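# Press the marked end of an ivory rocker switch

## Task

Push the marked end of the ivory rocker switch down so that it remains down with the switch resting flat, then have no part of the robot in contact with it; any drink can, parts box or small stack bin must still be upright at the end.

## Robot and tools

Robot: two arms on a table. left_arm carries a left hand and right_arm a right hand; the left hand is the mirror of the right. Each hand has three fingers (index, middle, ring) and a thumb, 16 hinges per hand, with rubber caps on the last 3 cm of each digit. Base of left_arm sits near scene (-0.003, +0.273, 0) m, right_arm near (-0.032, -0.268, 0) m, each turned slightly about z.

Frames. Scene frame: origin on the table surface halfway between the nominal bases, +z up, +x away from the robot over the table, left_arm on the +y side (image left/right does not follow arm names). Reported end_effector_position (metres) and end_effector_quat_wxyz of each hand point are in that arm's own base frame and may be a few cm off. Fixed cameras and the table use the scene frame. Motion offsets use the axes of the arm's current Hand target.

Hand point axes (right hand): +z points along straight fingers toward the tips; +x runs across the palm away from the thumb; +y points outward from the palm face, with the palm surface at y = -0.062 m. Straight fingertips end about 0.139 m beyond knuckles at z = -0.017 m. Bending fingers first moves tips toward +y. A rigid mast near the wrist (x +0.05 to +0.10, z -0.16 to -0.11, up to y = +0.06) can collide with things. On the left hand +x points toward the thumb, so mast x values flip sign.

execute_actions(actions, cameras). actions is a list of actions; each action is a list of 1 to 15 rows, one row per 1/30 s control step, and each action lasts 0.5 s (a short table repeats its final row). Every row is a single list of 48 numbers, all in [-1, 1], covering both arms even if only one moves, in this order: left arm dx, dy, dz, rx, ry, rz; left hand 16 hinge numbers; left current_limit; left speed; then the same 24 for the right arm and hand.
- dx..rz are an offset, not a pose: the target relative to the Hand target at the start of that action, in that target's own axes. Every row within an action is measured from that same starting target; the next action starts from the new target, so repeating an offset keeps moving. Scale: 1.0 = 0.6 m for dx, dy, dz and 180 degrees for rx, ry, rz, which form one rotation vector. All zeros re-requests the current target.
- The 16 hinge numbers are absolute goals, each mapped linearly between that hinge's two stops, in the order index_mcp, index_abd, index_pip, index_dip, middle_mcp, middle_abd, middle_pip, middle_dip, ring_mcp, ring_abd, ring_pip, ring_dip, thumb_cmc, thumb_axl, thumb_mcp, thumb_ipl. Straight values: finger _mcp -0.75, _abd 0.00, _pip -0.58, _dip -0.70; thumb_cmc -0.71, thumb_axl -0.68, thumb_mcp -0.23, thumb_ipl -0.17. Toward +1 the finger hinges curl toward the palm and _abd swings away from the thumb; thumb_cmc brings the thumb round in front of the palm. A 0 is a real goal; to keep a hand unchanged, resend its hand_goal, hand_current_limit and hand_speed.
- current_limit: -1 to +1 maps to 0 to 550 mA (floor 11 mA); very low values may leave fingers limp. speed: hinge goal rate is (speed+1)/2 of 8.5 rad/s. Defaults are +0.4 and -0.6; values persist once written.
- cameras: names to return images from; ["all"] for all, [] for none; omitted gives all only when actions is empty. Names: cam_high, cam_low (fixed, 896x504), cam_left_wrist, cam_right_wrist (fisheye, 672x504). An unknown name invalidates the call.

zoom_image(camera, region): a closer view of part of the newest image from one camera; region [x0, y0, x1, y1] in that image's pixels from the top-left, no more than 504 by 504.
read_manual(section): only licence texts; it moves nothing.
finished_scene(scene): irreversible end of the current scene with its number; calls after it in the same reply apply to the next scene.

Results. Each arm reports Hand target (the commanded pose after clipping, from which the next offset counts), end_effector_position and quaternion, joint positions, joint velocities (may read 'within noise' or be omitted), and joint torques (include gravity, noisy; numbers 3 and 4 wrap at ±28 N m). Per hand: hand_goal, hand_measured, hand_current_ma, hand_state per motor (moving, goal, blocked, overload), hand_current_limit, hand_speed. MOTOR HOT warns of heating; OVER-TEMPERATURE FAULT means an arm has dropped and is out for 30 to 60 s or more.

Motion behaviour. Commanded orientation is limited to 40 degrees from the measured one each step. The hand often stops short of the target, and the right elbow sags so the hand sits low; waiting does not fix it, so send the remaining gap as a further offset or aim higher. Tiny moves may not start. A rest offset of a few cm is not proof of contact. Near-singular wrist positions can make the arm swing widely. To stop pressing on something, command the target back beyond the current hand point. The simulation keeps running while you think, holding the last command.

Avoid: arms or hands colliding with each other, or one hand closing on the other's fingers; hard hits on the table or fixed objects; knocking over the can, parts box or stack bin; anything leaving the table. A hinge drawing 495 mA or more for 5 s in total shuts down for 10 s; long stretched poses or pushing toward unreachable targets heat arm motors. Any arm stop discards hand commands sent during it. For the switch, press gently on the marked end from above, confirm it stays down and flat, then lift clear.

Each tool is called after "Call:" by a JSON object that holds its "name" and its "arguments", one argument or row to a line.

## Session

Call:
{"name": "execute_actions", "arguments": {
  "actions": []
}}

Scene clock: 0.00 s.
left_arm: end_effector_position=(+0.4667, -0.2661, +0.2488) hand_goal=(-0.754, +0.000, -0.576, -0.696, -0.754, +0.000, -0.576, -0.696, -0.754, +0.000, -0.576, -0.696, -0.714, -0.678, -0.226, -0.168) hand_measured=(-0.754, +0.000, -0.576, -0.696, -0.754, +0.000, -0.576, -0.696, -0.754, +0.000, -0.576, -0.696, -0.714, -0.678, -0.226, -0.168) hand_current_ma=(+0, +0, +0, +0, +0, +0, +0, +0, +0, +0, +0, +0, +0, +0, +0, +0) hand_state=(goal, goal, goal, goal, goal, goal, goal, goal, goal, goal, goal, goal, goal, goal, goal, goal) hand_current_limit=0.40 hand_speed=-0.60 end_effector_quat_wxyz=(+0.094, +0.645, +0.578, +0.491) | right_arm: end_effector_position=(+0.6699, -0.2374, +0.2298) hand_goal=(-0.754, +0.000, -0.576, -0.696, -0.754, +0.000, -0.576, -0.696, -0.754, +0.000, -0.576, -0.696, -0.714, -0.678, -0.226, -0.168) hand_measured=(-0.754, +0.000, -0.576, -0.696, -0.754, +0.000, -0.576, -0.696, -0.754, +0.000, -0.576, -0.696, -0.714, -0.678, -0.226, -0.168) hand_current_ma=(+0, +0, +0, +0, +0, +0, +0, +0, +0, +0, +0, +0, +0, +0, +0, +0) hand_state=(goal, goal, goal, goal, goal, goal, goal, goal, goal, goal, goal, goal, goal, goal, goal, goal) hand_current_limit=0.40 hand_speed=-0.60 end_effector_quat_wxyz=(+0.726, +0.674, +0.133, +0.032)
Joint positions: left_arm=[-0.865 1.548 1.073 -0.82 -1.025 -0.6] | right_arm=[-0.111 2.212 1.417 0.961 1.217 -0.306]
Joint velocities: within noise
Joint torques (N m): no reading
Heat: left arm: hottest waist 32 °C; right arm: hottest elbow 31 °C.
Hand target: left_arm +0.4706, -0.2707, +0.2601; +0.106, +0.639, +0.582, +0.491 | right_arm +0.6725, -0.2377, +0.2392; +0.729, +0.672, +0.123, +0.041
camera_calibration:
cam_left_wrist: T_world_to_cam=[[-0.326773, -0.414567, -0.849326, 0.22281], [-0.936769, 0.261154, 0.232944, 0.404755], [0.125234, 0.871741, -0.473691, 0.422142], [0, 0, 0, 1]] pos_world=[0.399103, -0.381333, 0.294918]
cam_right_wrist: T_world_to_cam=[[-0.631809, -0.150011, 0.76047, 0.250763], [-0.690427, 0.554852, -0.464166, 0.658726], [-0.352318, -0.818313, -0.454132, 0.268707], [0, 0, 0, 1]] pos_world=[0.707907, -0.107991, 0.237089]

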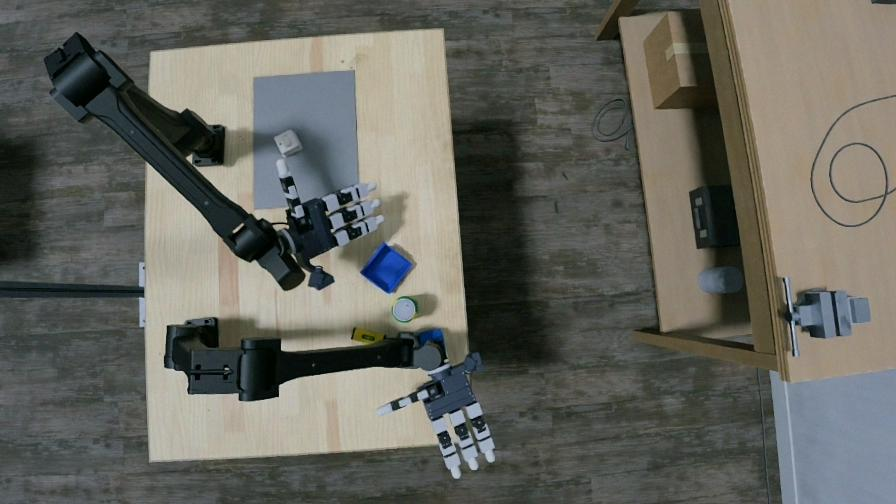

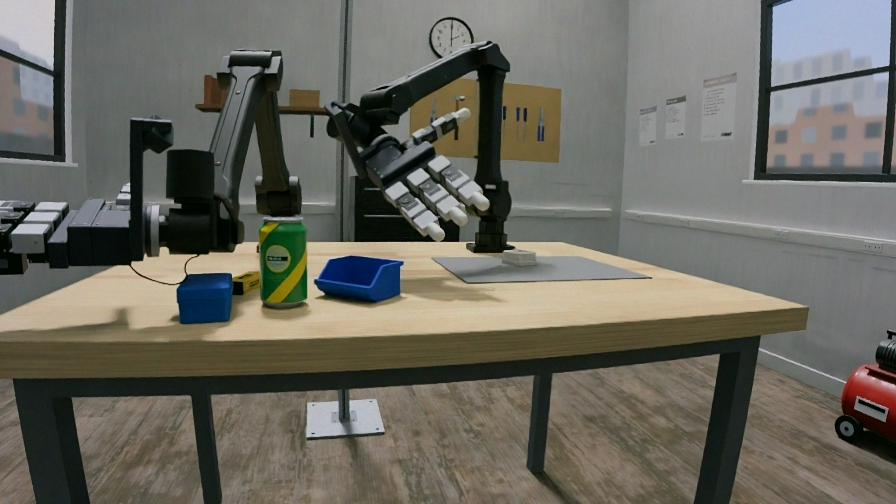

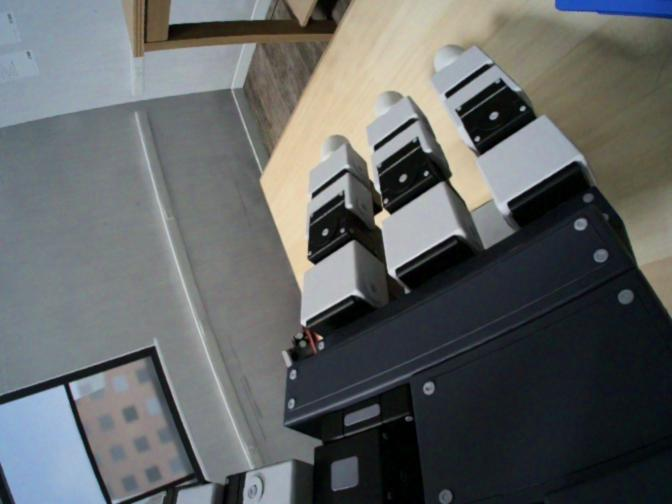

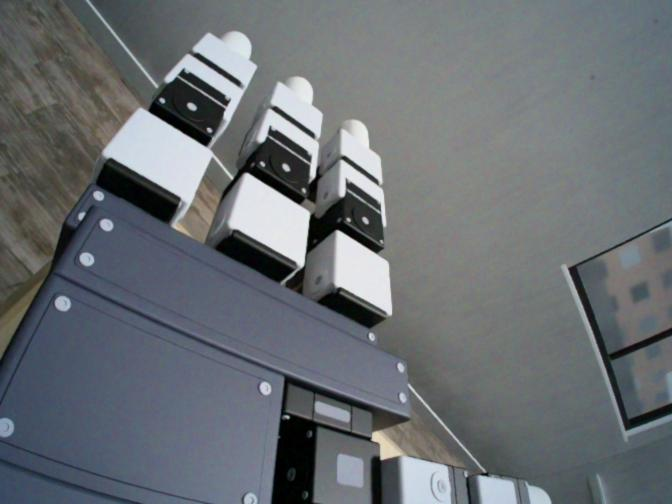

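Call:
{"name": "zoom_image", "arguments": {
  "camera": "cam_high",
  "region": [260, 110, 320, 170]
}}

Call:
{"name": "zoom_image", "arguments": {
  "camera": "cam_low",
  "region": [490, 235, 550, 275]
}}

Scaled by 8.400 from the camera's 896x504 image, which has a finer 1280x720 frame.

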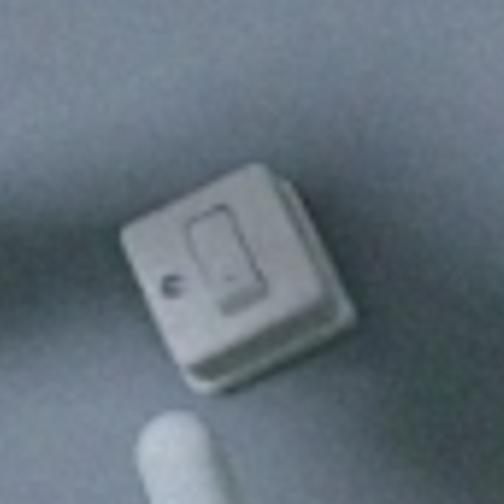

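Scaled by 8.400 from the camera's 896x504 image, which has a finer 1280x720 frame.

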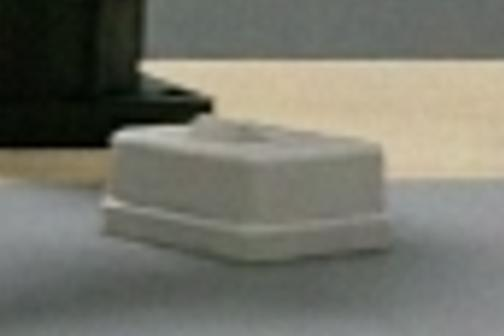

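Call:
{"name": "execute_actions", "arguments": {
  "actions": [
    [[0.0537,-0.0385,0.0062,0.0236,-0.0359,0.0238,0.3,0,0.7,0.17,0.3,0,0.7,0.17,-0.754,0,-0.576,-0.696,-0.714,-0.678,-0.226,-0.168,0.4,-0.6,0,0,0,0,0,0,-0.754,0,-0.576,-0.696,-0.754,0,-0.576,-0.696,-0.754,0,-0.576,-0.696,-0.714,-0.678,-0.226,-0.168,0.4,-0.6]],
    [[0.0512,-0.0422,0.0032,0.0236,-0.0359,0.0238,0.3,0,0.7,0.17,0.3,0,0.7,0.17,-0.754,0,-0.576,-0.696,-0.714,-0.678,-0.226,-0.168,0.4,-0.6,0,0,0,0,0,0,-0.754,0,-0.576,-0.696,-0.754,0,-0.576,-0.696,-0.754,0,-0.576,-0.696,-0.714,-0.678,-0.226,-0.168,0.4,-0.6]],
    [[0.0482,-0.0457,0.0008,0.0236,-0.0359,0.0238,0.3,0,0.7,0.17,0.3,0,0.7,0.17,-0.754,0,-0.576,-0.696,-0.714,-0.678,-0.226,-0.168,0.4,-0.6,0,0,0,0,0,0,-0.754,0,-0.576,-0.696,-0.754,0,-0.576,-0.696,-0.754,0,-0.576,-0.696,-0.714,-0.678,-0.226,-0.168,0.4,-0.6]],
    [[0.0447,-0.0492,-0.001,0.0236,-0.0359,0.0238,0.3,0,0.7,0.17,0.3,0,0.7,0.17,-0.754,0,-0.576,-0.696,-0.714,-0.678,-0.226,-0.168,0.4,-0.6,0,0,0,0,0,0,-0.754,0,-0.576,-0.696,-0.754,0,-0.576,-0.696,-0.754,0,-0.576,-0.696,-0.714,-0.678,-0.226,-0.168,0.4,-0.6]],
    [[0.0407,-0.0523,-0.0018,0.0236,-0.0359,0.0238,0.3,0,0.7,0.17,0.3,0,0.7,0.17,-0.754,0,-0.576,-0.696,-0.714,-0.678,-0.226,-0.168,0.4,-0.6,0,0,0,0,0,0,-0.754,0,-0.576,-0.696,-0.754,0,-0.576,-0.696,-0.754,0,-0.576,-0.696,-0.714,-0.678,-0.226,-0.168,0.4,-0.6]],
    [[0.0363,-0.0553,-0.0022,0.0236,-0.0359,0.0238,0.3,0,0.7,0.17,0.3,0,0.7,0.17,-0.754,0,-0.576,-0.696,-0.714,-0.678,-0.226,-0.168,0.4,-0.6,0,0,0,0,0,0,-0.754,0,-0.576,-0.696,-0.754,0,-0.576,-0.696,-0.754,0,-0.576,-0.696,-0.714,-0.678,-0.226,-0.168,0.4,-0.6]]
  ],
  "cameras": ["cam_high","cam_low","cam_left_wrist"]
}}

Scene clock: 21.17 s.
left_arm: end_effector_position=(+0.3563, -0.0549, +0.2191) hand_goal=(+0.300, +0.000, +0.700, +0.170, +0.300, +0.000, +0.700, +0.170, -0.754, +0.000, -0.576, -0.696, -0.714, -0.678, -0.226, -0.168) hand_measured=(+0.286, +0.000, +0.698, +0.168, +0.286, +0.000, +0.698, +0.168, -0.754, +0.002, -0.576, -0.696, -0.716, -0.678, -0.222, -0.168) hand_current_ma=(-10, +0, +0, +0, -11, +0, -1, -1, +0, +0, +0, +0, -1, +0, +1, +0) hand_state=(goal, goal, goal, goal, goal, goal, goal, goal, goal, goal, goal, goal, goal, goal, goal, goal) hand_current_limit=0.40 hand_speed=-0.60 end_effector_quat_wxyz=(+0.026, +0.883, +0.456, +0.110) | right_arm: end_effector_position=(+0.6699, -0.2374, +0.2298) hand_goal=(-0.754, +0.000, -0.576, -0.696, -0.754, +0.000, -0.576, -0.696, -0.754, +0.000, -0.576, -0.696, -0.714, -0.678, -0.226, -0.168) hand_measured=(-0.762, +0.000, -0.576, -0.696, -0.762, +0.000, -0.576, -0.696, -0.762, +0.000, -0.576, -0.696, -0.722, -0.678, -0.226, -0.168) hand_current_ma=(-1, +0, +0, +0, -1, +0, +0, +0, -1, +0, +0, +0, -1, +0, +0, +0) hand_state=(goal, goal, goal, goal, goal, goal, goal, goal, goal, goal, goal, goal, goal, goal, goal, goal) hand_current_limit=0.40 hand_speed=-0.60 end_effector_quat_wxyz=(+0.726, +0.674, +0.133, +0.032)
Joint positions: left_arm=[-0.137 0.912 0.841 -1.29 -0.084 0.49] | right_arm=[-0.111 2.212 1.417 0.961 1.217 -0.306]
Joint torques (N m): left_arm=[0.85 -3.43 12.1 0.39 -0.05 0.01] | right_arm=[1.44 -22.36 7.69 1.73 -0.11 -0.01]
Heat: left arm: hottest waist 32 °C; right arm: hottest elbow 32 °C.
Hand target: left_arm +0.3675, -0.0555, +0.2484; +0.042, +0.881, +0.453, +0.129 | right_arm +0.6725, -0.2377, +0.2392; +0.729, +0.672, +0.123, +0.041
Off the commanded pose: left_arm 0.031 m, 3 deg | right_arm 0.010 m, 1 deg.
camera_calibration:
cam_left_wrist: T_world_to_cam=[[-0.952001, -0.211931, -0.220862, 0.345267], [-0.30609, 0.663751, 0.682454, -0.0480055], [0.00196392, 0.7173, -0.696761, 0.322246], [0, 0, 0, 1]] pos_world=[0.313367, -0.126111, 0.333546]
Images, in order (width x height): cam_high 896x504, cam_low 896x504, cam_left_wrist 672x504.

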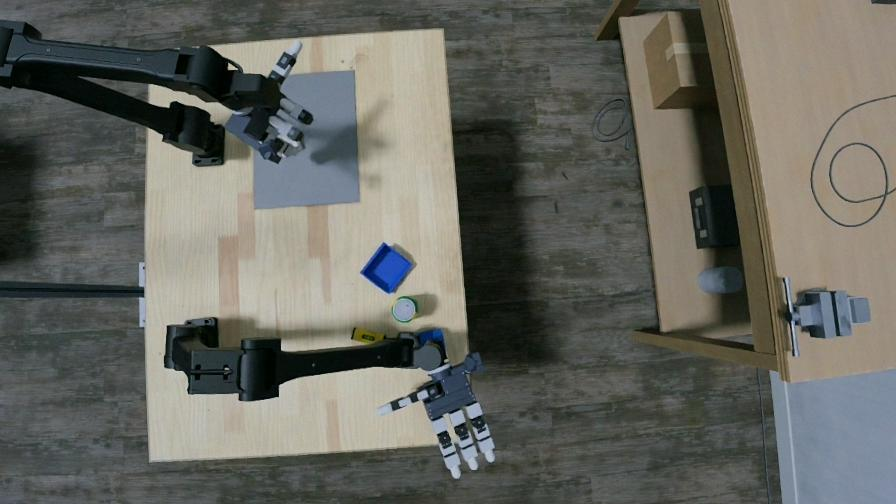

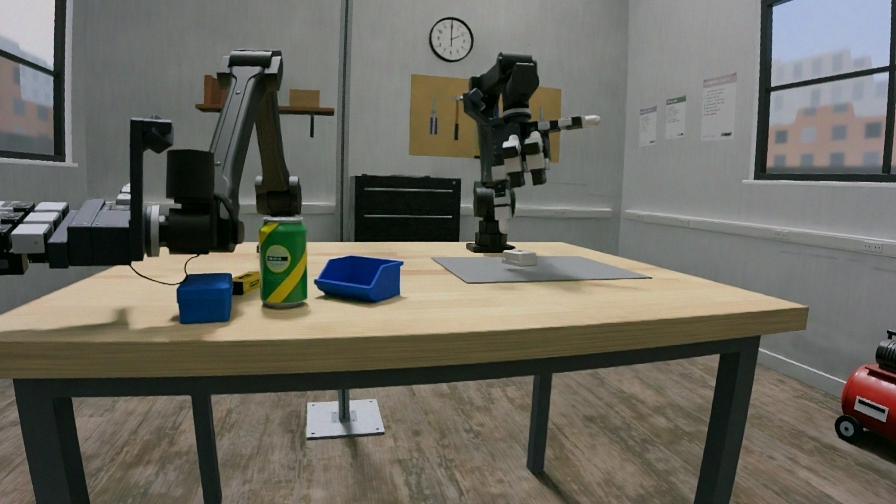

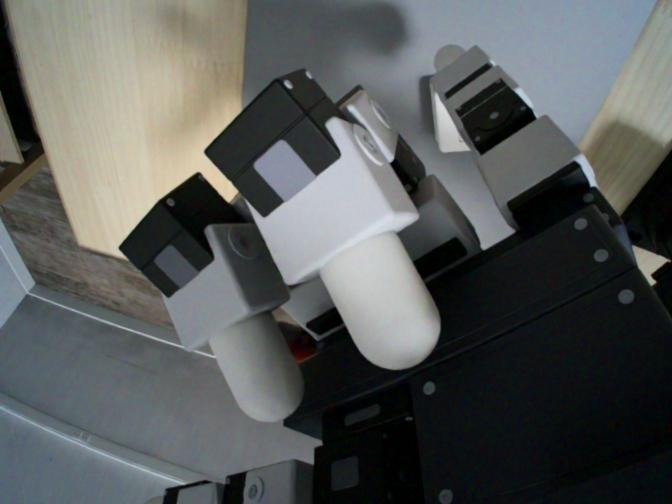

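Call:
{"name": "execute_actions", "arguments": {
  "actions": [
    [[0.0425,-0.0437,-0.0003,0.0236,-0.0359,0.0238,0.3,0,0.7,0.17,0.3,0,0.7,0.17,-0.754,0,-0.576,-0.696,-0.714,-0.678,-0.226,-0.168,0.4,-0.6,0,0,0,0,0,0,-0.754,0,-0.576,-0.696,-0.754,0,-0.576,-0.696,-0.754,0,-0.576,-0.696,-0.714,-0.678,-0.226,-0.168,0.4,-0.6]]
  ],
  "cameras": ["cam_high","cam_low","cam_left_wrist"]
}}

Call:
{"name": "zoom_image", "arguments": {
  "camera": "cam_left_wrist",
  "region": [380, 0, 540, 120]
}}

Call:
{"name": "zoom_image", "arguments": {
  "camera": "cam_low",
  "region": [460, 180, 580, 280]
}}

Scene clock: 23.97 s.
left_arm: end_effector_position=(+0.3482, -0.0213, +0.2272) hand_goal=(+0.300, +0.000, +0.700, +0.170, +0.300, +0.000, +0.700, +0.170, -0.754, +0.000, -0.576, -0.696, -0.714, -0.678, -0.226, -0.168) hand_measured=(+0.286, +0.000, +0.698, +0.168, +0.286, +0.000, +0.698, +0.168, -0.754, +0.002, -0.576, -0.696, -0.716, -0.678, -0.222, -0.168) hand_current_ma=(-10, +0, +0, +0, -11, +0, -1, -1, +0, +0, +0, +0, +0, +0, +1, +0) hand_state=(goal, goal, goal, goal, goal, goal, goal, goal, goal, goal, goal, goal, goal, goal, goal, goal) hand_current_limit=0.40 hand_speed=-0.60 end_effector_quat_wxyz=(+0.022, +0.904, +0.424, +0.050) | right_arm: end_effector_position=(+0.6699, -0.2374, +0.2298) hand_goal=(-0.754, +0.000, -0.576, -0.696, -0.754, +0.000, -0.576, -0.696, -0.754, +0.000, -0.576, -0.696, -0.714, -0.678, -0.226, -0.168) hand_measured=(-0.762, +0.000, -0.576, -0.696, -0.762, +0.000, -0.576, -0.696, -0.762, +0.000, -0.576, -0.696, -0.722, -0.678, -0.226, -0.168) hand_current_ma=(-1, +0, +0, +0, -1, +0, +0, +0, -1, +0, +0, +0, -1, +0, +0, +0) hand_state=(goal, goal, goal, goal, goal, goal, goal, goal, goal, goal, goal, goal, goal, goal, goal, goal) hand_current_limit=0.40 hand_speed=-0.60 end_effector_quat_wxyz=(+0.726, +0.674, +0.133, +0.032)
Joint positions: left_arm=[0.063 0.961 0.921 -1.421 0.005 0.757] | right_arm=[-0.111 2.212 1.417 0.961 1.217 -0.306]
Joint torques (N m): left_arm=[0.97 -2.43 11.89 0.2 0.13 0.02] | right_arm=[1.44 -22.36 7.68 1.73 -0.11 -0.01]
Heat: left arm: hottest waist 32 °C; right arm: hottest elbow 32 °C.
Hand target: left_arm +0.3610, -0.0195, +0.2484; +0.030, +0.904, +0.422, +0.063 | right_arm +0.6725, -0.2377, +0.2392; +0.729, +0.672, +0.123, +0.041
Off the commanded pose: left_arm 0.025 m, 2 deg | right_arm 0.010 m, 1 deg.
camera_calibration:
cam_left_wrist: T_world_to_cam=[[-0.984042, -0.14319, -0.105629, 0.333002], [-0.176492, 0.710012, 0.681713, -0.122246], [-0.0226171, 0.689477, -0.723954, 0.317827], [0, 0, 0, 1]] pos_world=[0.313301, -0.0846557, 0.348604]
Images, in order (width x height): cam_high 896x504, cam_low 896x504, cam_left_wrist 672x504.

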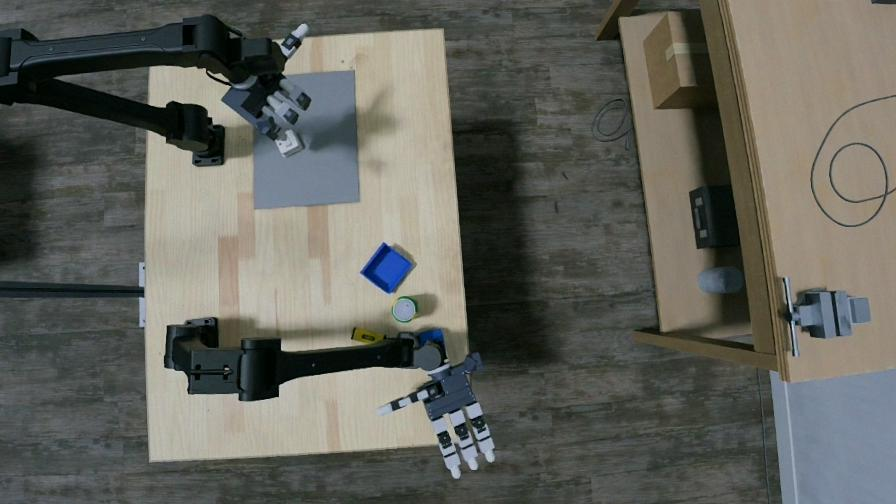

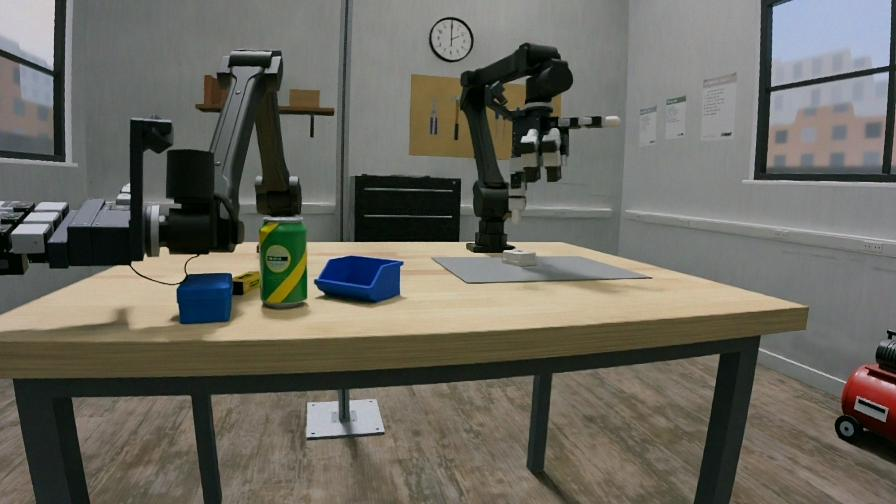

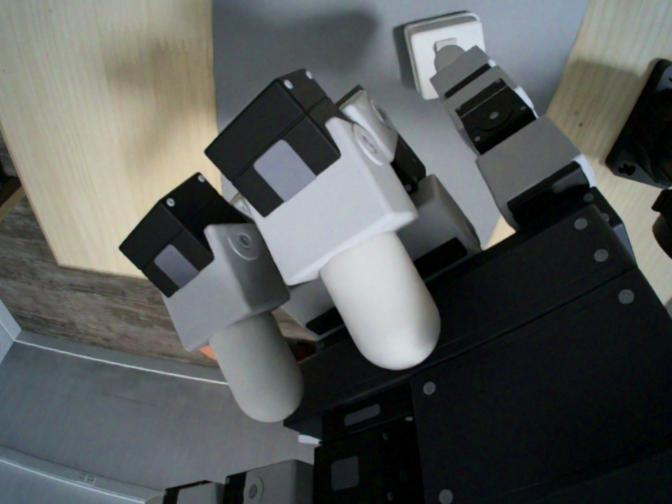

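Scaled by 3.150 from the camera's 672x504 image, which has a finer 960x720 frame.

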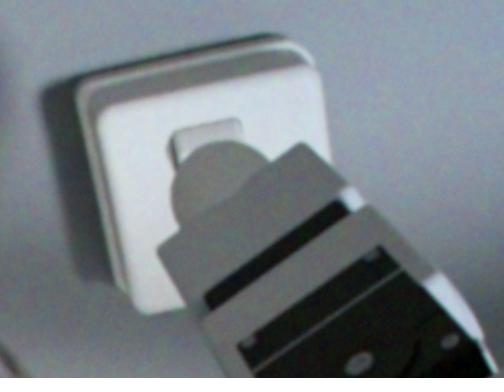

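Scaled by 4.200 from the camera's 896x504 image, which has a finer 1280x720 frame.

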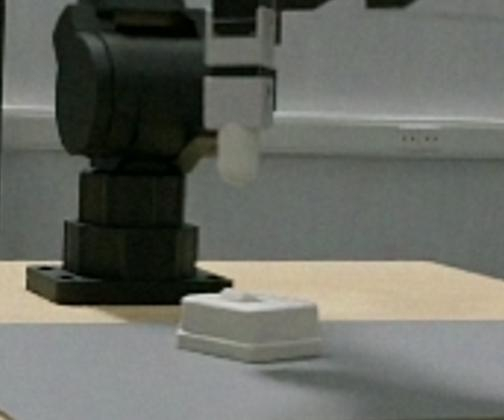

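Call:
{"name": "execute_actions", "arguments": {
  "actions": [
    [[-0.007,-0.0198,0.0595,0,0,0,0.3,0,0.7,0.17,0.3,0,0.7,0.17,-0.754,0,-0.576,-0.696,-0.714,-0.678,-0.226,-0.168,0.7,-0.6,0,0,0,0,0,0,-0.754,0,-0.576,-0.696,-0.754,0,-0.576,-0.696,-0.754,0,-0.576,-0.696,-0.714,-0.678,-0.226,-0.168,0.4,-0.6]]
  ],
  "cameras": ["cam_low","cam_left_wrist"]
}}

Call:
{"name": "zoom_image", "arguments": {
  "camera": "cam_left_wrist",
  "region": [380, 0, 540, 120]
}}

Call:
{"name": "zoom_image", "arguments": {
  "camera": "cam_low",
  "region": [460, 180, 580, 280]
}}

Scene clock: 31.00 s.
left_arm: end_effector_position=(+0.3505, -0.0171, +0.2090) hand_goal=(+0.300, +0.000, +0.700, +0.170, +0.300, +0.000, +0.700, +0.170, -0.754, +0.000, -0.576, -0.696, -0.714, -0.678, -0.226, -0.168) hand_measured=(+0.286, +0.000, +0.698, +0.168, +0.286, +0.000, +0.698, +0.168, -0.754, +0.002, -0.576, -0.696, -0.716, -0.678, -0.222, -0.168) hand_current_ma=(-10, +0, +0, +0, -11, +0, -1, -1, +0, +0, +0, +0, +0, +0, +1, +0) hand_state=(goal, goal, goal, goal, goal, goal, goal, goal, goal, goal, goal, goal, goal, goal, goal, goal) hand_current_limit=0.70 hand_speed=-0.60 end_effector_quat_wxyz=(+0.026, +0.904, +0.422, +0.058) | right_arm: end_effector_position=(+0.6699, -0.2374, +0.2298) hand_goal=(-0.754, +0.000, -0.576, -0.696, -0.754, +0.000, -0.576, -0.696, -0.754, +0.000, -0.576, -0.696, -0.714, -0.678, -0.226, -0.168) hand_measured=(-0.762, +0.000, -0.576, -0.696, -0.762, +0.000, -0.576, -0.696, -0.762, +0.000, -0.576, -0.696, -0.722, -0.678, -0.226, -0.168) hand_current_ma=(-1, +0, +0, +0, -1, +0, +0, +0, -1, +0, +0, +0, -1, +0, +0, +0) hand_state=(goal, goal, goal, goal, goal, goal, goal, goal, goal, goal, goal, goal, goal, goal, goal, goal) hand_current_limit=0.40 hand_speed=-0.60 end_effector_quat_wxyz=(+0.726, +0.674, +0.133, +0.032)
Joint positions: left_arm=[0.081 0.961 0.868 -1.352 0.008 0.778] | right_arm=[-0.111 2.212 1.417 0.961 1.217 -0.306]
Joint torques (N m): left_arm=[1.26 -3.31 8.36 0.98 0.15 0.05] | right_arm=[1.44 -22.42 7.68 1.73 -0.11 -0.01]
Heat: left arm: hottest elbow 34 °C; right arm: hottest elbow 32 °C.
Hand target: left_arm +0.3542, -0.0151, +0.2112; +0.030, +0.904, +0.422, +0.063 | right_arm +0.6725, -0.2377, +0.2392; +0.729, +0.672, +0.123, +0.041
Off the commanded pose: left_arm 0.005 m, 1 deg | right_arm 0.010 m, 1 deg.
camera_calibration:
cam_left_wrist: T_world_to_cam=[[-0.982568, -0.139975, -0.122338, 0.336918], [-0.185728, 0.710647, 0.678591, -0.108515], [-0.0080462, 0.689483, -0.724257, 0.29679], [0, 0, 0, 1]] pos_world=[0.313278, -0.0803562, 0.329807]
Images, in order (width x height): cam_low 896x504, cam_left_wrist 672x504.

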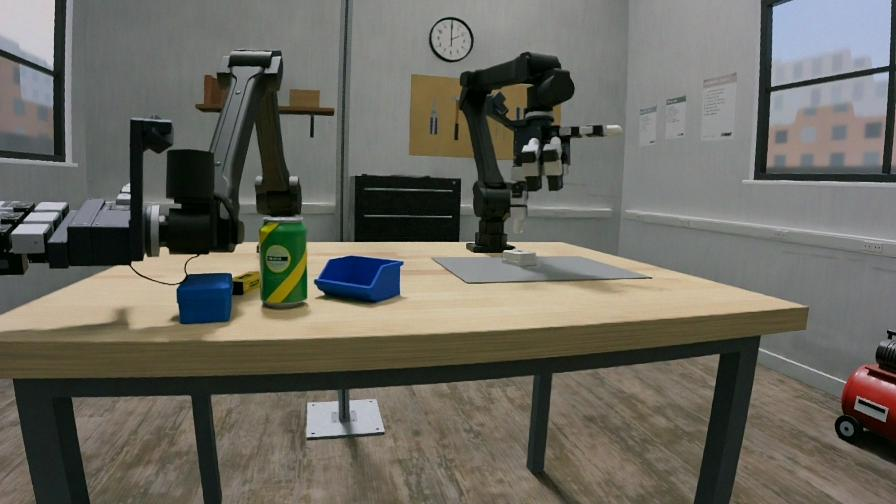

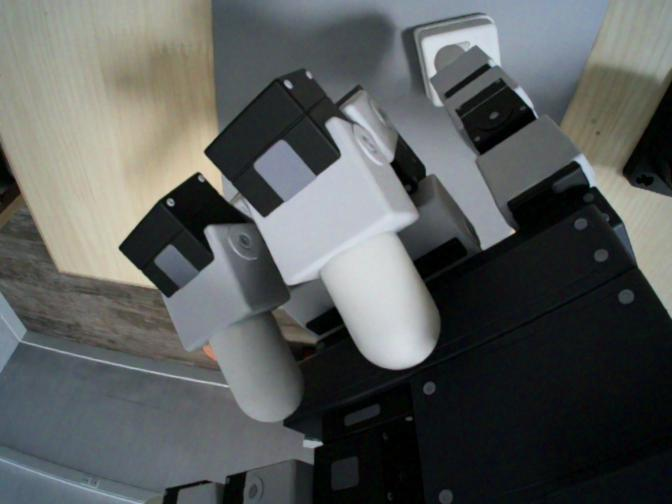

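Scaled by 3.150 from the camera's 672x504 image, which has a finer 960x720 frame.

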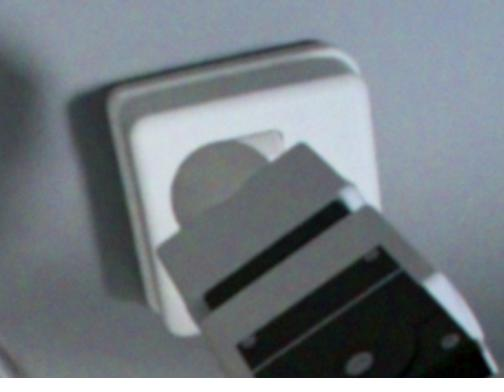

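Scaled by 4.200 from the camera's 896x504 image, which has a finer 1280x720 frame.

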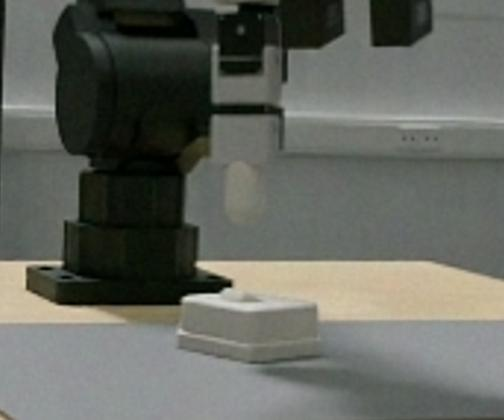

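Call:
{"name": "execute_actions", "arguments": {
  "actions": [
    [[-0.019,-0.0227,0.0345,0,0,0,0.3,0,0.7,0.17,0.3,0,0.7,0.17,-0.754,0,-0.576,-0.696,-0.714,-0.678,-0.226,-0.168,0.7,-0.6,0,0,0,0,0,0,-0.754,0,-0.576,-0.696,-0.754,0,-0.576,-0.696,-0.754,0,-0.576,-0.696,-0.714,-0.678,-0.226,-0.168,0.4,-0.6]]
  ],
  "cameras": ["cam_low","cam_left_wrist"]
}}

Call:
{"name": "zoom_image", "arguments": {
  "camera": "cam_left_wrist",
  "region": [380, 0, 540, 120]
}}

Call:
{"name": "zoom_image", "arguments": {
  "camera": "cam_low",
  "region": [460, 180, 580, 280]
}}

Scene clock: 35.80 s.
left_arm: end_effector_position=(+0.3364, -0.0169, +0.1805) hand_goal=(+0.300, +0.000, +0.700, +0.170, +0.300, +0.000, +0.700, +0.170, -0.754, +0.000, -0.576, -0.696, -0.714, -0.678, -0.226, -0.168) hand_measured=(+0.286, +0.000, +0.698, +0.168, +0.286, +0.000, +0.698, +0.168, -0.754, +0.002, -0.576, -0.696, -0.716, -0.678, -0.222, -0.168) hand_current_ma=(-10, +0, +0, +0, -11, +0, -1, -1, +0, +0, +0, +0, +0, +0, +1, +0) hand_state=(goal, goal, goal, goal, goal, goal, goal, goal, goal, goal, goal, goal, goal, goal, goal, goal) hand_current_limit=0.70 hand_speed=-0.60 end_effector_quat_wxyz=(+0.023, +0.905, +0.422, +0.050) | right_arm: end_effector_position=(+0.6699, -0.2374, +0.2298) hand_goal=(-0.754, +0.000, -0.576, -0.696, -0.754, +0.000, -0.576, -0.696, -0.754, +0.000, -0.576, -0.696, -0.714, -0.678, -0.226, -0.168) hand_measured=(-0.762, +0.000, -0.576, -0.696, -0.762, +0.000, -0.576, -0.696, -0.762, +0.000, -0.576, -0.696, -0.722, -0.678, -0.226, -0.168) hand_current_ma=(-1, +0, +0, +0, -1, +0, +0, +0, -1, +0, +0, +0, -1, +0, +0, +0) hand_state=(goal, goal, goal, goal, goal, goal, goal, goal, goal, goal, goal, goal, goal, goal, goal, goal) hand_current_limit=0.40 hand_speed=-0.60 end_effector_quat_wxyz=(+0.726, +0.674, +0.133, +0.032)
Joint positions: left_arm=[0.086 0.94 0.786 -1.307 0.009 0.784] | right_arm=[-0.111 2.212 1.417 0.961 1.217 -0.306]
Joint torques (N m): left_arm=[1.14 -4.07 8.39 0.96 0.15 0] | right_arm=[1.44 -22.42 7.68 1.73 -0.11 -0.01]
Heat: left arm: hottest elbow 34 °C; right arm: hottest elbow 32 °C.
Hand target: left_arm +0.3396, -0.0150, +0.1884; +0.030, +0.904, +0.422, +0.064 | right_arm +0.6725, -0.2377, +0.2392; +0.729, +0.672, +0.123, +0.041
Off the commanded pose: left_arm 0.009 m, 2 deg | right_arm 0.010 m, 1 deg.
camera_calibration:
cam_left_wrist: T_world_to_cam=[[-0.984527, -0.139743, -0.105727, 0.317198], [-0.174098, 0.711503, 0.680774, -0.0962834], [-0.0199084, 0.688647, -0.724823, 0.280095], [0, 0, 0, 1]] pos_world=[0.301104, -0.0800545, 0.302103]
Images, in order (width x height): cam_low 896x504, cam_left_wrist 672x504.

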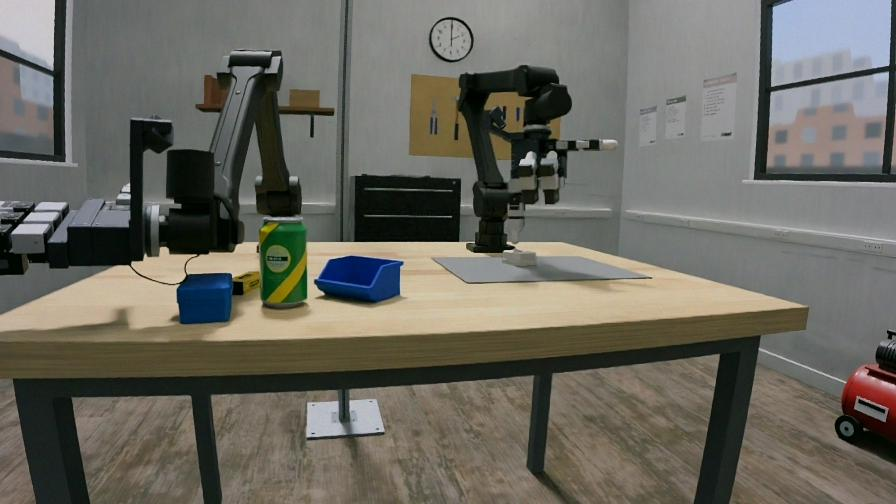

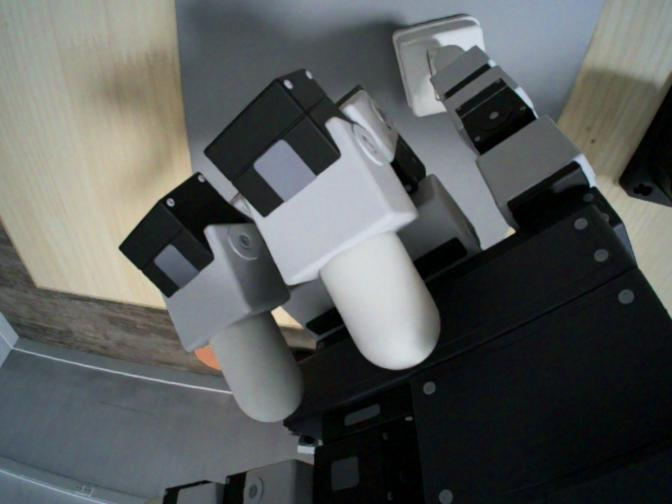

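Scaled by 3.150 from the camera's 672x504 image, which has a finer 960x720 frame.

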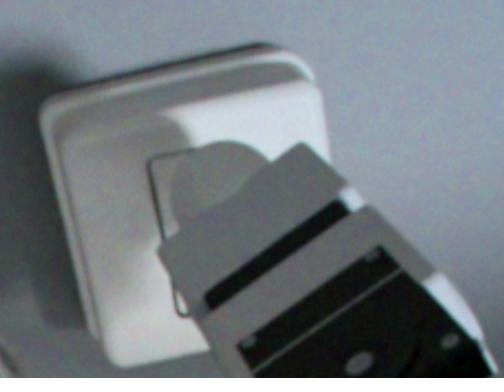

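Scaled by 4.200 from the camera's 896x504 image, which has a finer 1280x720 frame.

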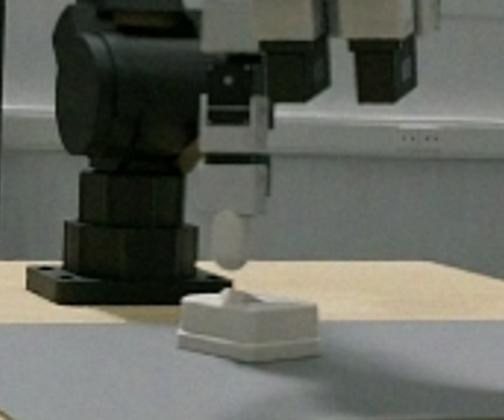

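Call:
{"name": "execute_actions", "arguments": {
  "actions": [
    [[0.005,0.0008,0.012,0,0,0,0.3,0,0.7,0.17,0.3,0,0.7,0.17,-0.754,0,-0.576,-0.696,-0.714,-0.678,-0.226,-0.168,0.7,-0.6,0,0,0,0,0,0,-0.754,0,-0.576,-0.696,-0.754,0,-0.576,-0.696,-0.754,0,-0.576,-0.696,-0.714,-0.678,-0.226,-0.168,0.4,-0.6]]
  ],
  "cameras": ["cam_low","cam_left_wrist"]
}}

Call:
{"name": "zoom_image", "arguments": {
  "camera": "cam_left_wrist",
  "region": [380, 0, 540, 120]
}}

Call:
{"name": "zoom_image", "arguments": {
  "camera": "cam_low",
  "region": [460, 180, 580, 280]
}}

Scene clock: 39.23 s.
left_arm: end_effector_position=(+0.3400, -0.0150, +0.1800) hand_goal=(+0.300, +0.000, +0.700, +0.170, +0.300, +0.000, +0.700, +0.170, -0.754, +0.000, -0.576, -0.696, -0.714, -0.678, -0.226, -0.168) hand_measured=(+0.286, +0.000, +0.698, +0.168, +0.286, +0.000, +0.698, +0.168, -0.754, +0.002, -0.576, -0.696, -0.716, -0.678, -0.222, -0.168) hand_current_ma=(-10, +0, +0, +0, -11, +0, -1, -1, +0, +0, +0, +0, +0, +0, +1, +0) hand_state=(goal, goal, goal, goal, goal, goal, goal, goal, goal, goal, goal, goal, goal, goal, goal, goal) hand_current_limit=0.70 hand_speed=-0.60 end_effector_quat_wxyz=(+0.026, +0.904, +0.422, +0.058) | right_arm: end_effector_position=(+0.6699, -0.2374, +0.2298) hand_goal=(-0.754, +0.000, -0.576, -0.696, -0.754, +0.000, -0.576, -0.696, -0.754, +0.000, -0.576, -0.696, -0.714, -0.678, -0.226, -0.168) hand_measured=(-0.762, +0.000, -0.576, -0.696, -0.762, +0.000, -0.576, -0.696, -0.762, +0.000, -0.576, -0.696, -0.722, -0.678, -0.226, -0.168) hand_current_ma=(-1, +0, +0, +0, -1, +0, +0, +0, -1, +0, +0, +0, -1, +0, +0, +0) hand_state=(goal, goal, goal, goal, goal, goal, goal, goal, goal, goal, goal, goal, goal, goal, goal, goal) hand_current_limit=0.40 hand_speed=-0.60 end_effector_quat_wxyz=(+0.726, +0.674, +0.133, +0.032)
Joint positions: left_arm=[0.094 0.94 0.78 -1.283 0.01 0.79] | right_arm=[-0.111 2.212 1.417 0.961 1.217 -0.306]
Joint torques (N m): left_arm=[1.14 -2.96 8.09 0.95 0.16 -0.01] | right_arm=[1.44 -22.36 7.68 1.73 -0.11 -0.01]
Heat: left arm: hottest elbow 35 °C; right arm: hottest shoulder 32 °C.
Hand target: left_arm +0.3428, -0.0131, +0.1816; +0.030, +0.904, +0.422, +0.063 | right_arm +0.6725, -0.2377, +0.2392; +0.729, +0.672, +0.123, +0.041
Off the commanded pose: left_arm 0.004 m, 1 deg | right_arm 0.010 m, 1 deg.
camera_calibration:
cam_left_wrist: T_world_to_cam=[[-0.98248, -0.139827, -0.12321, 0.323508], [-0.186225, 0.710871, 0.67822, -0.0920888], [-0.00724775, 0.689283, -0.724456, 0.273987], [0, 0, 0, 1]] pos_world=[0.302677, -0.0781558, 0.300807]
Images, in order (width x height): cam_low 896x504, cam_left_wrist 672x504.

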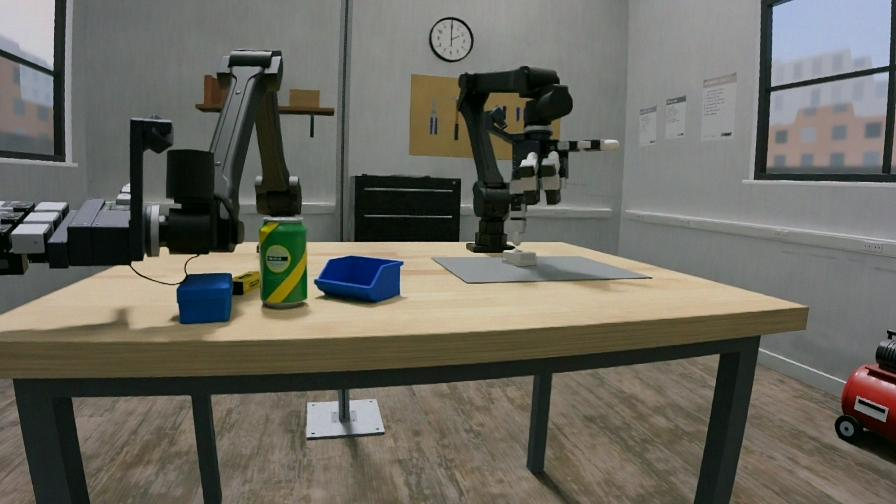

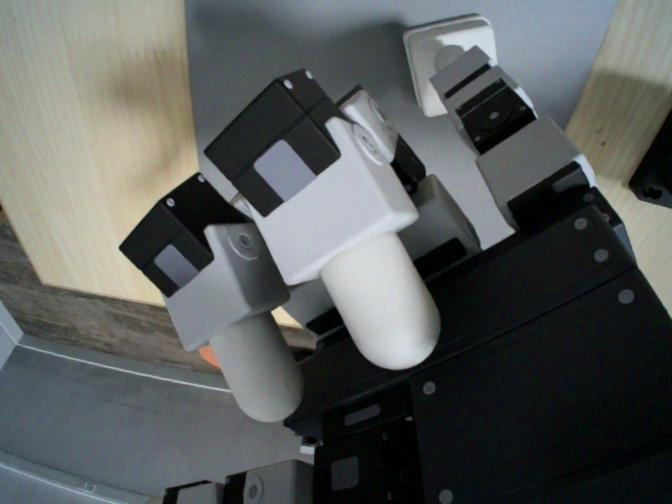

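Scaled by 3.150 from the camera's 672x504 image, which has a finer 960x720 frame.

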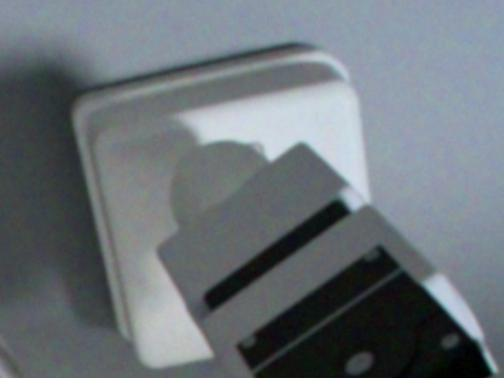

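Scaled by 4.200 from the camera's 896x504 image, which has a finer 1280x720 frame.

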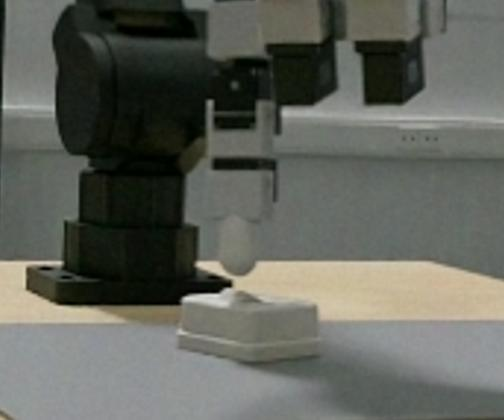

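Call:
{"name": "execute_actions", "arguments": {
  "actions": [
    [[-0.0023,-0.003,0.0147,0,0,0,0.3,0,0.7,0.17,0.3,0,0.7,0.17,-0.754,0,-0.576,-0.696,-0.714,-0.678,-0.226,-0.168,0.7,-0.6,0,0,0,0,0,0,-0.754,0,-0.576,-0.696,-0.754,0,-0.576,-0.696,-0.754,0,-0.576,-0.696,-0.714,-0.678,-0.226,-0.168,0.4,-0.6]],
    [[-0.0013,-0.0016,0.0149,0,0,0,0.3,0,0.7,0.17,0.3,0,0.7,0.17,-0.754,0,-0.576,-0.696,-0.714,-0.678,-0.226,-0.168,0.7,-0.6,0,0,0,0,0,0,-0.754,0,-0.576,-0.696,-0.754,0,-0.576,-0.696,-0.754,0,-0.576,-0.696,-0.714,-0.678,-0.226,-0.168,0.4,-0.6]]
  ],
  "cameras": ["cam_low","cam_left_wrist"]
}}

Call:
{"name": "zoom_image", "arguments": {
  "camera": "cam_left_wrist",
  "region": [380, 0, 540, 120]
}}

Call:
{"name": "zoom_image", "arguments": {
  "camera": "cam_low",
  "region": [460, 180, 580, 280]
}}

Scene clock: 43.50 s.
left_arm: end_effector_position=(+0.3414, -0.0160, +0.1682) hand_goal=(+0.300, +0.000, +0.700, +0.170, +0.300, +0.000, +0.700, +0.170, -0.754, +0.000, -0.576, -0.696, -0.714, -0.678, -0.226, -0.168) hand_measured=(+0.286, +0.000, +0.698, +0.168, +0.286, +0.000, +0.698, +0.168, -0.738, +0.004, -0.568, -0.694, -0.716, -0.678, -0.222, -0.168) hand_current_ma=(-10, +0, +0, +0, -11, +0, -1, -1, +12, +1, +4, +1, +0, +0, +1, +0) hand_state=(goal, goal, goal, goal, goal, goal, goal, goal, goal, goal, goal, goal, goal, goal, goal, goal) hand_current_limit=0.70 hand_speed=-0.60 end_effector_quat_wxyz=(+0.033, +0.904, +0.421, +0.065) | right_arm: end_effector_position=(+0.6699, -0.2374, +0.2298) hand_goal=(-0.754, +0.000, -0.576, -0.696, -0.754, +0.000, -0.576, -0.696, -0.754, +0.000, -0.576, -0.696, -0.714, -0.678, -0.226, -0.168) hand_measured=(-0.762, +0.000, -0.576, -0.696, -0.762, +0.000, -0.576, -0.696, -0.762, +0.000, -0.576, -0.696, -0.722, -0.678, -0.226, -0.168) hand_current_ma=(-1, +0, +0, +0, -1, +0, +0, +0, -1, +0, +0, +0, -1, +0, +0, +0) hand_state=(goal, goal, goal, goal, goal, goal, goal, goal, goal, goal, goal, goal, goal, goal, goal, goal) hand_current_limit=0.40 hand_speed=-0.60 end_effector_quat_wxyz=(+0.726, +0.674, +0.133, +0.032)
Joint positions: left_arm=[0.094 0.94 0.743 -1.229 0.018 0.792] | right_arm=[-0.111 2.212 1.417 0.961 1.217 -0.306]
Joint torques (N m): left_arm=[1.08 -2.26 7.6 0.94 -0.17 -0.02] | right_arm=[1.44 -22.36 7.69 1.73 -0.11 -0.01]
Heat: left arm: hottest elbow 35 °C; right arm: hottest elbow 33 °C.
Hand target: left_arm +0.3419, -0.0130, +0.1634; +0.030, +0.904, +0.422, +0.063 | right_arm +0.6725, -0.2377, +0.2392; +0.729, +0.672, +0.123, +0.041
Off the commanded pose: left_arm 0.006 m, 0 deg | right_arm 0.010 m, 1 deg.
camera_calibration:
cam_left_wrist: T_world_to_cam=[[-0.980451, -0.138799, -0.139463, 0.325327], [-0.19665, 0.71508, 0.670812, -0.0782112], [0.00661951, 0.685124, -0.728396, 0.26204], [0, 0, 0, 1]] pos_world=[0.301852, -0.0784475, 0.288705]
Images, in order (width x height): cam_low 896x504, cam_left_wrist 672x504.

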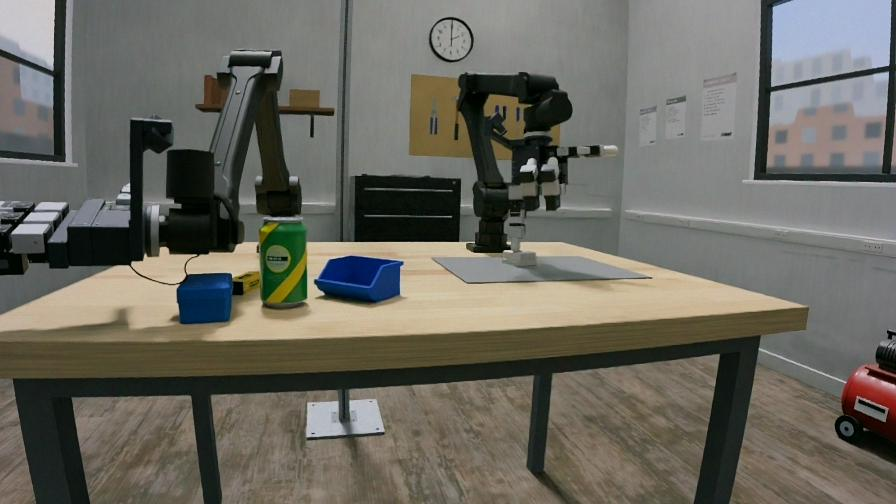

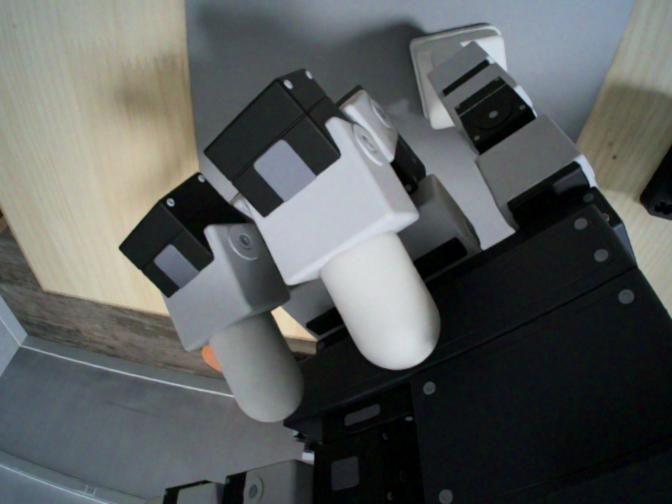

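Scaled by 3.150 from the camera's 672x504 image, which has a finer 960x720 frame.

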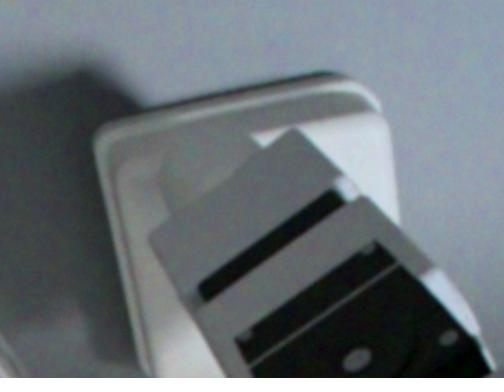

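Scaled by 4.200 from the camera's 896x504 image, which has a finer 1280x720 frame.

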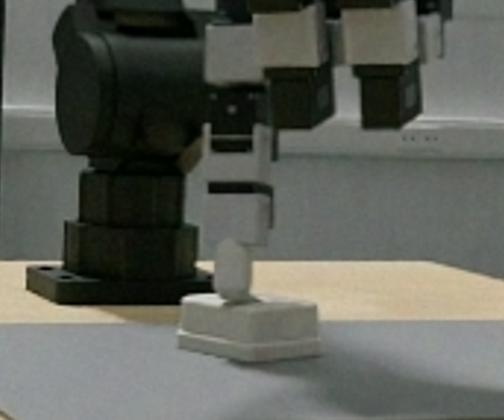

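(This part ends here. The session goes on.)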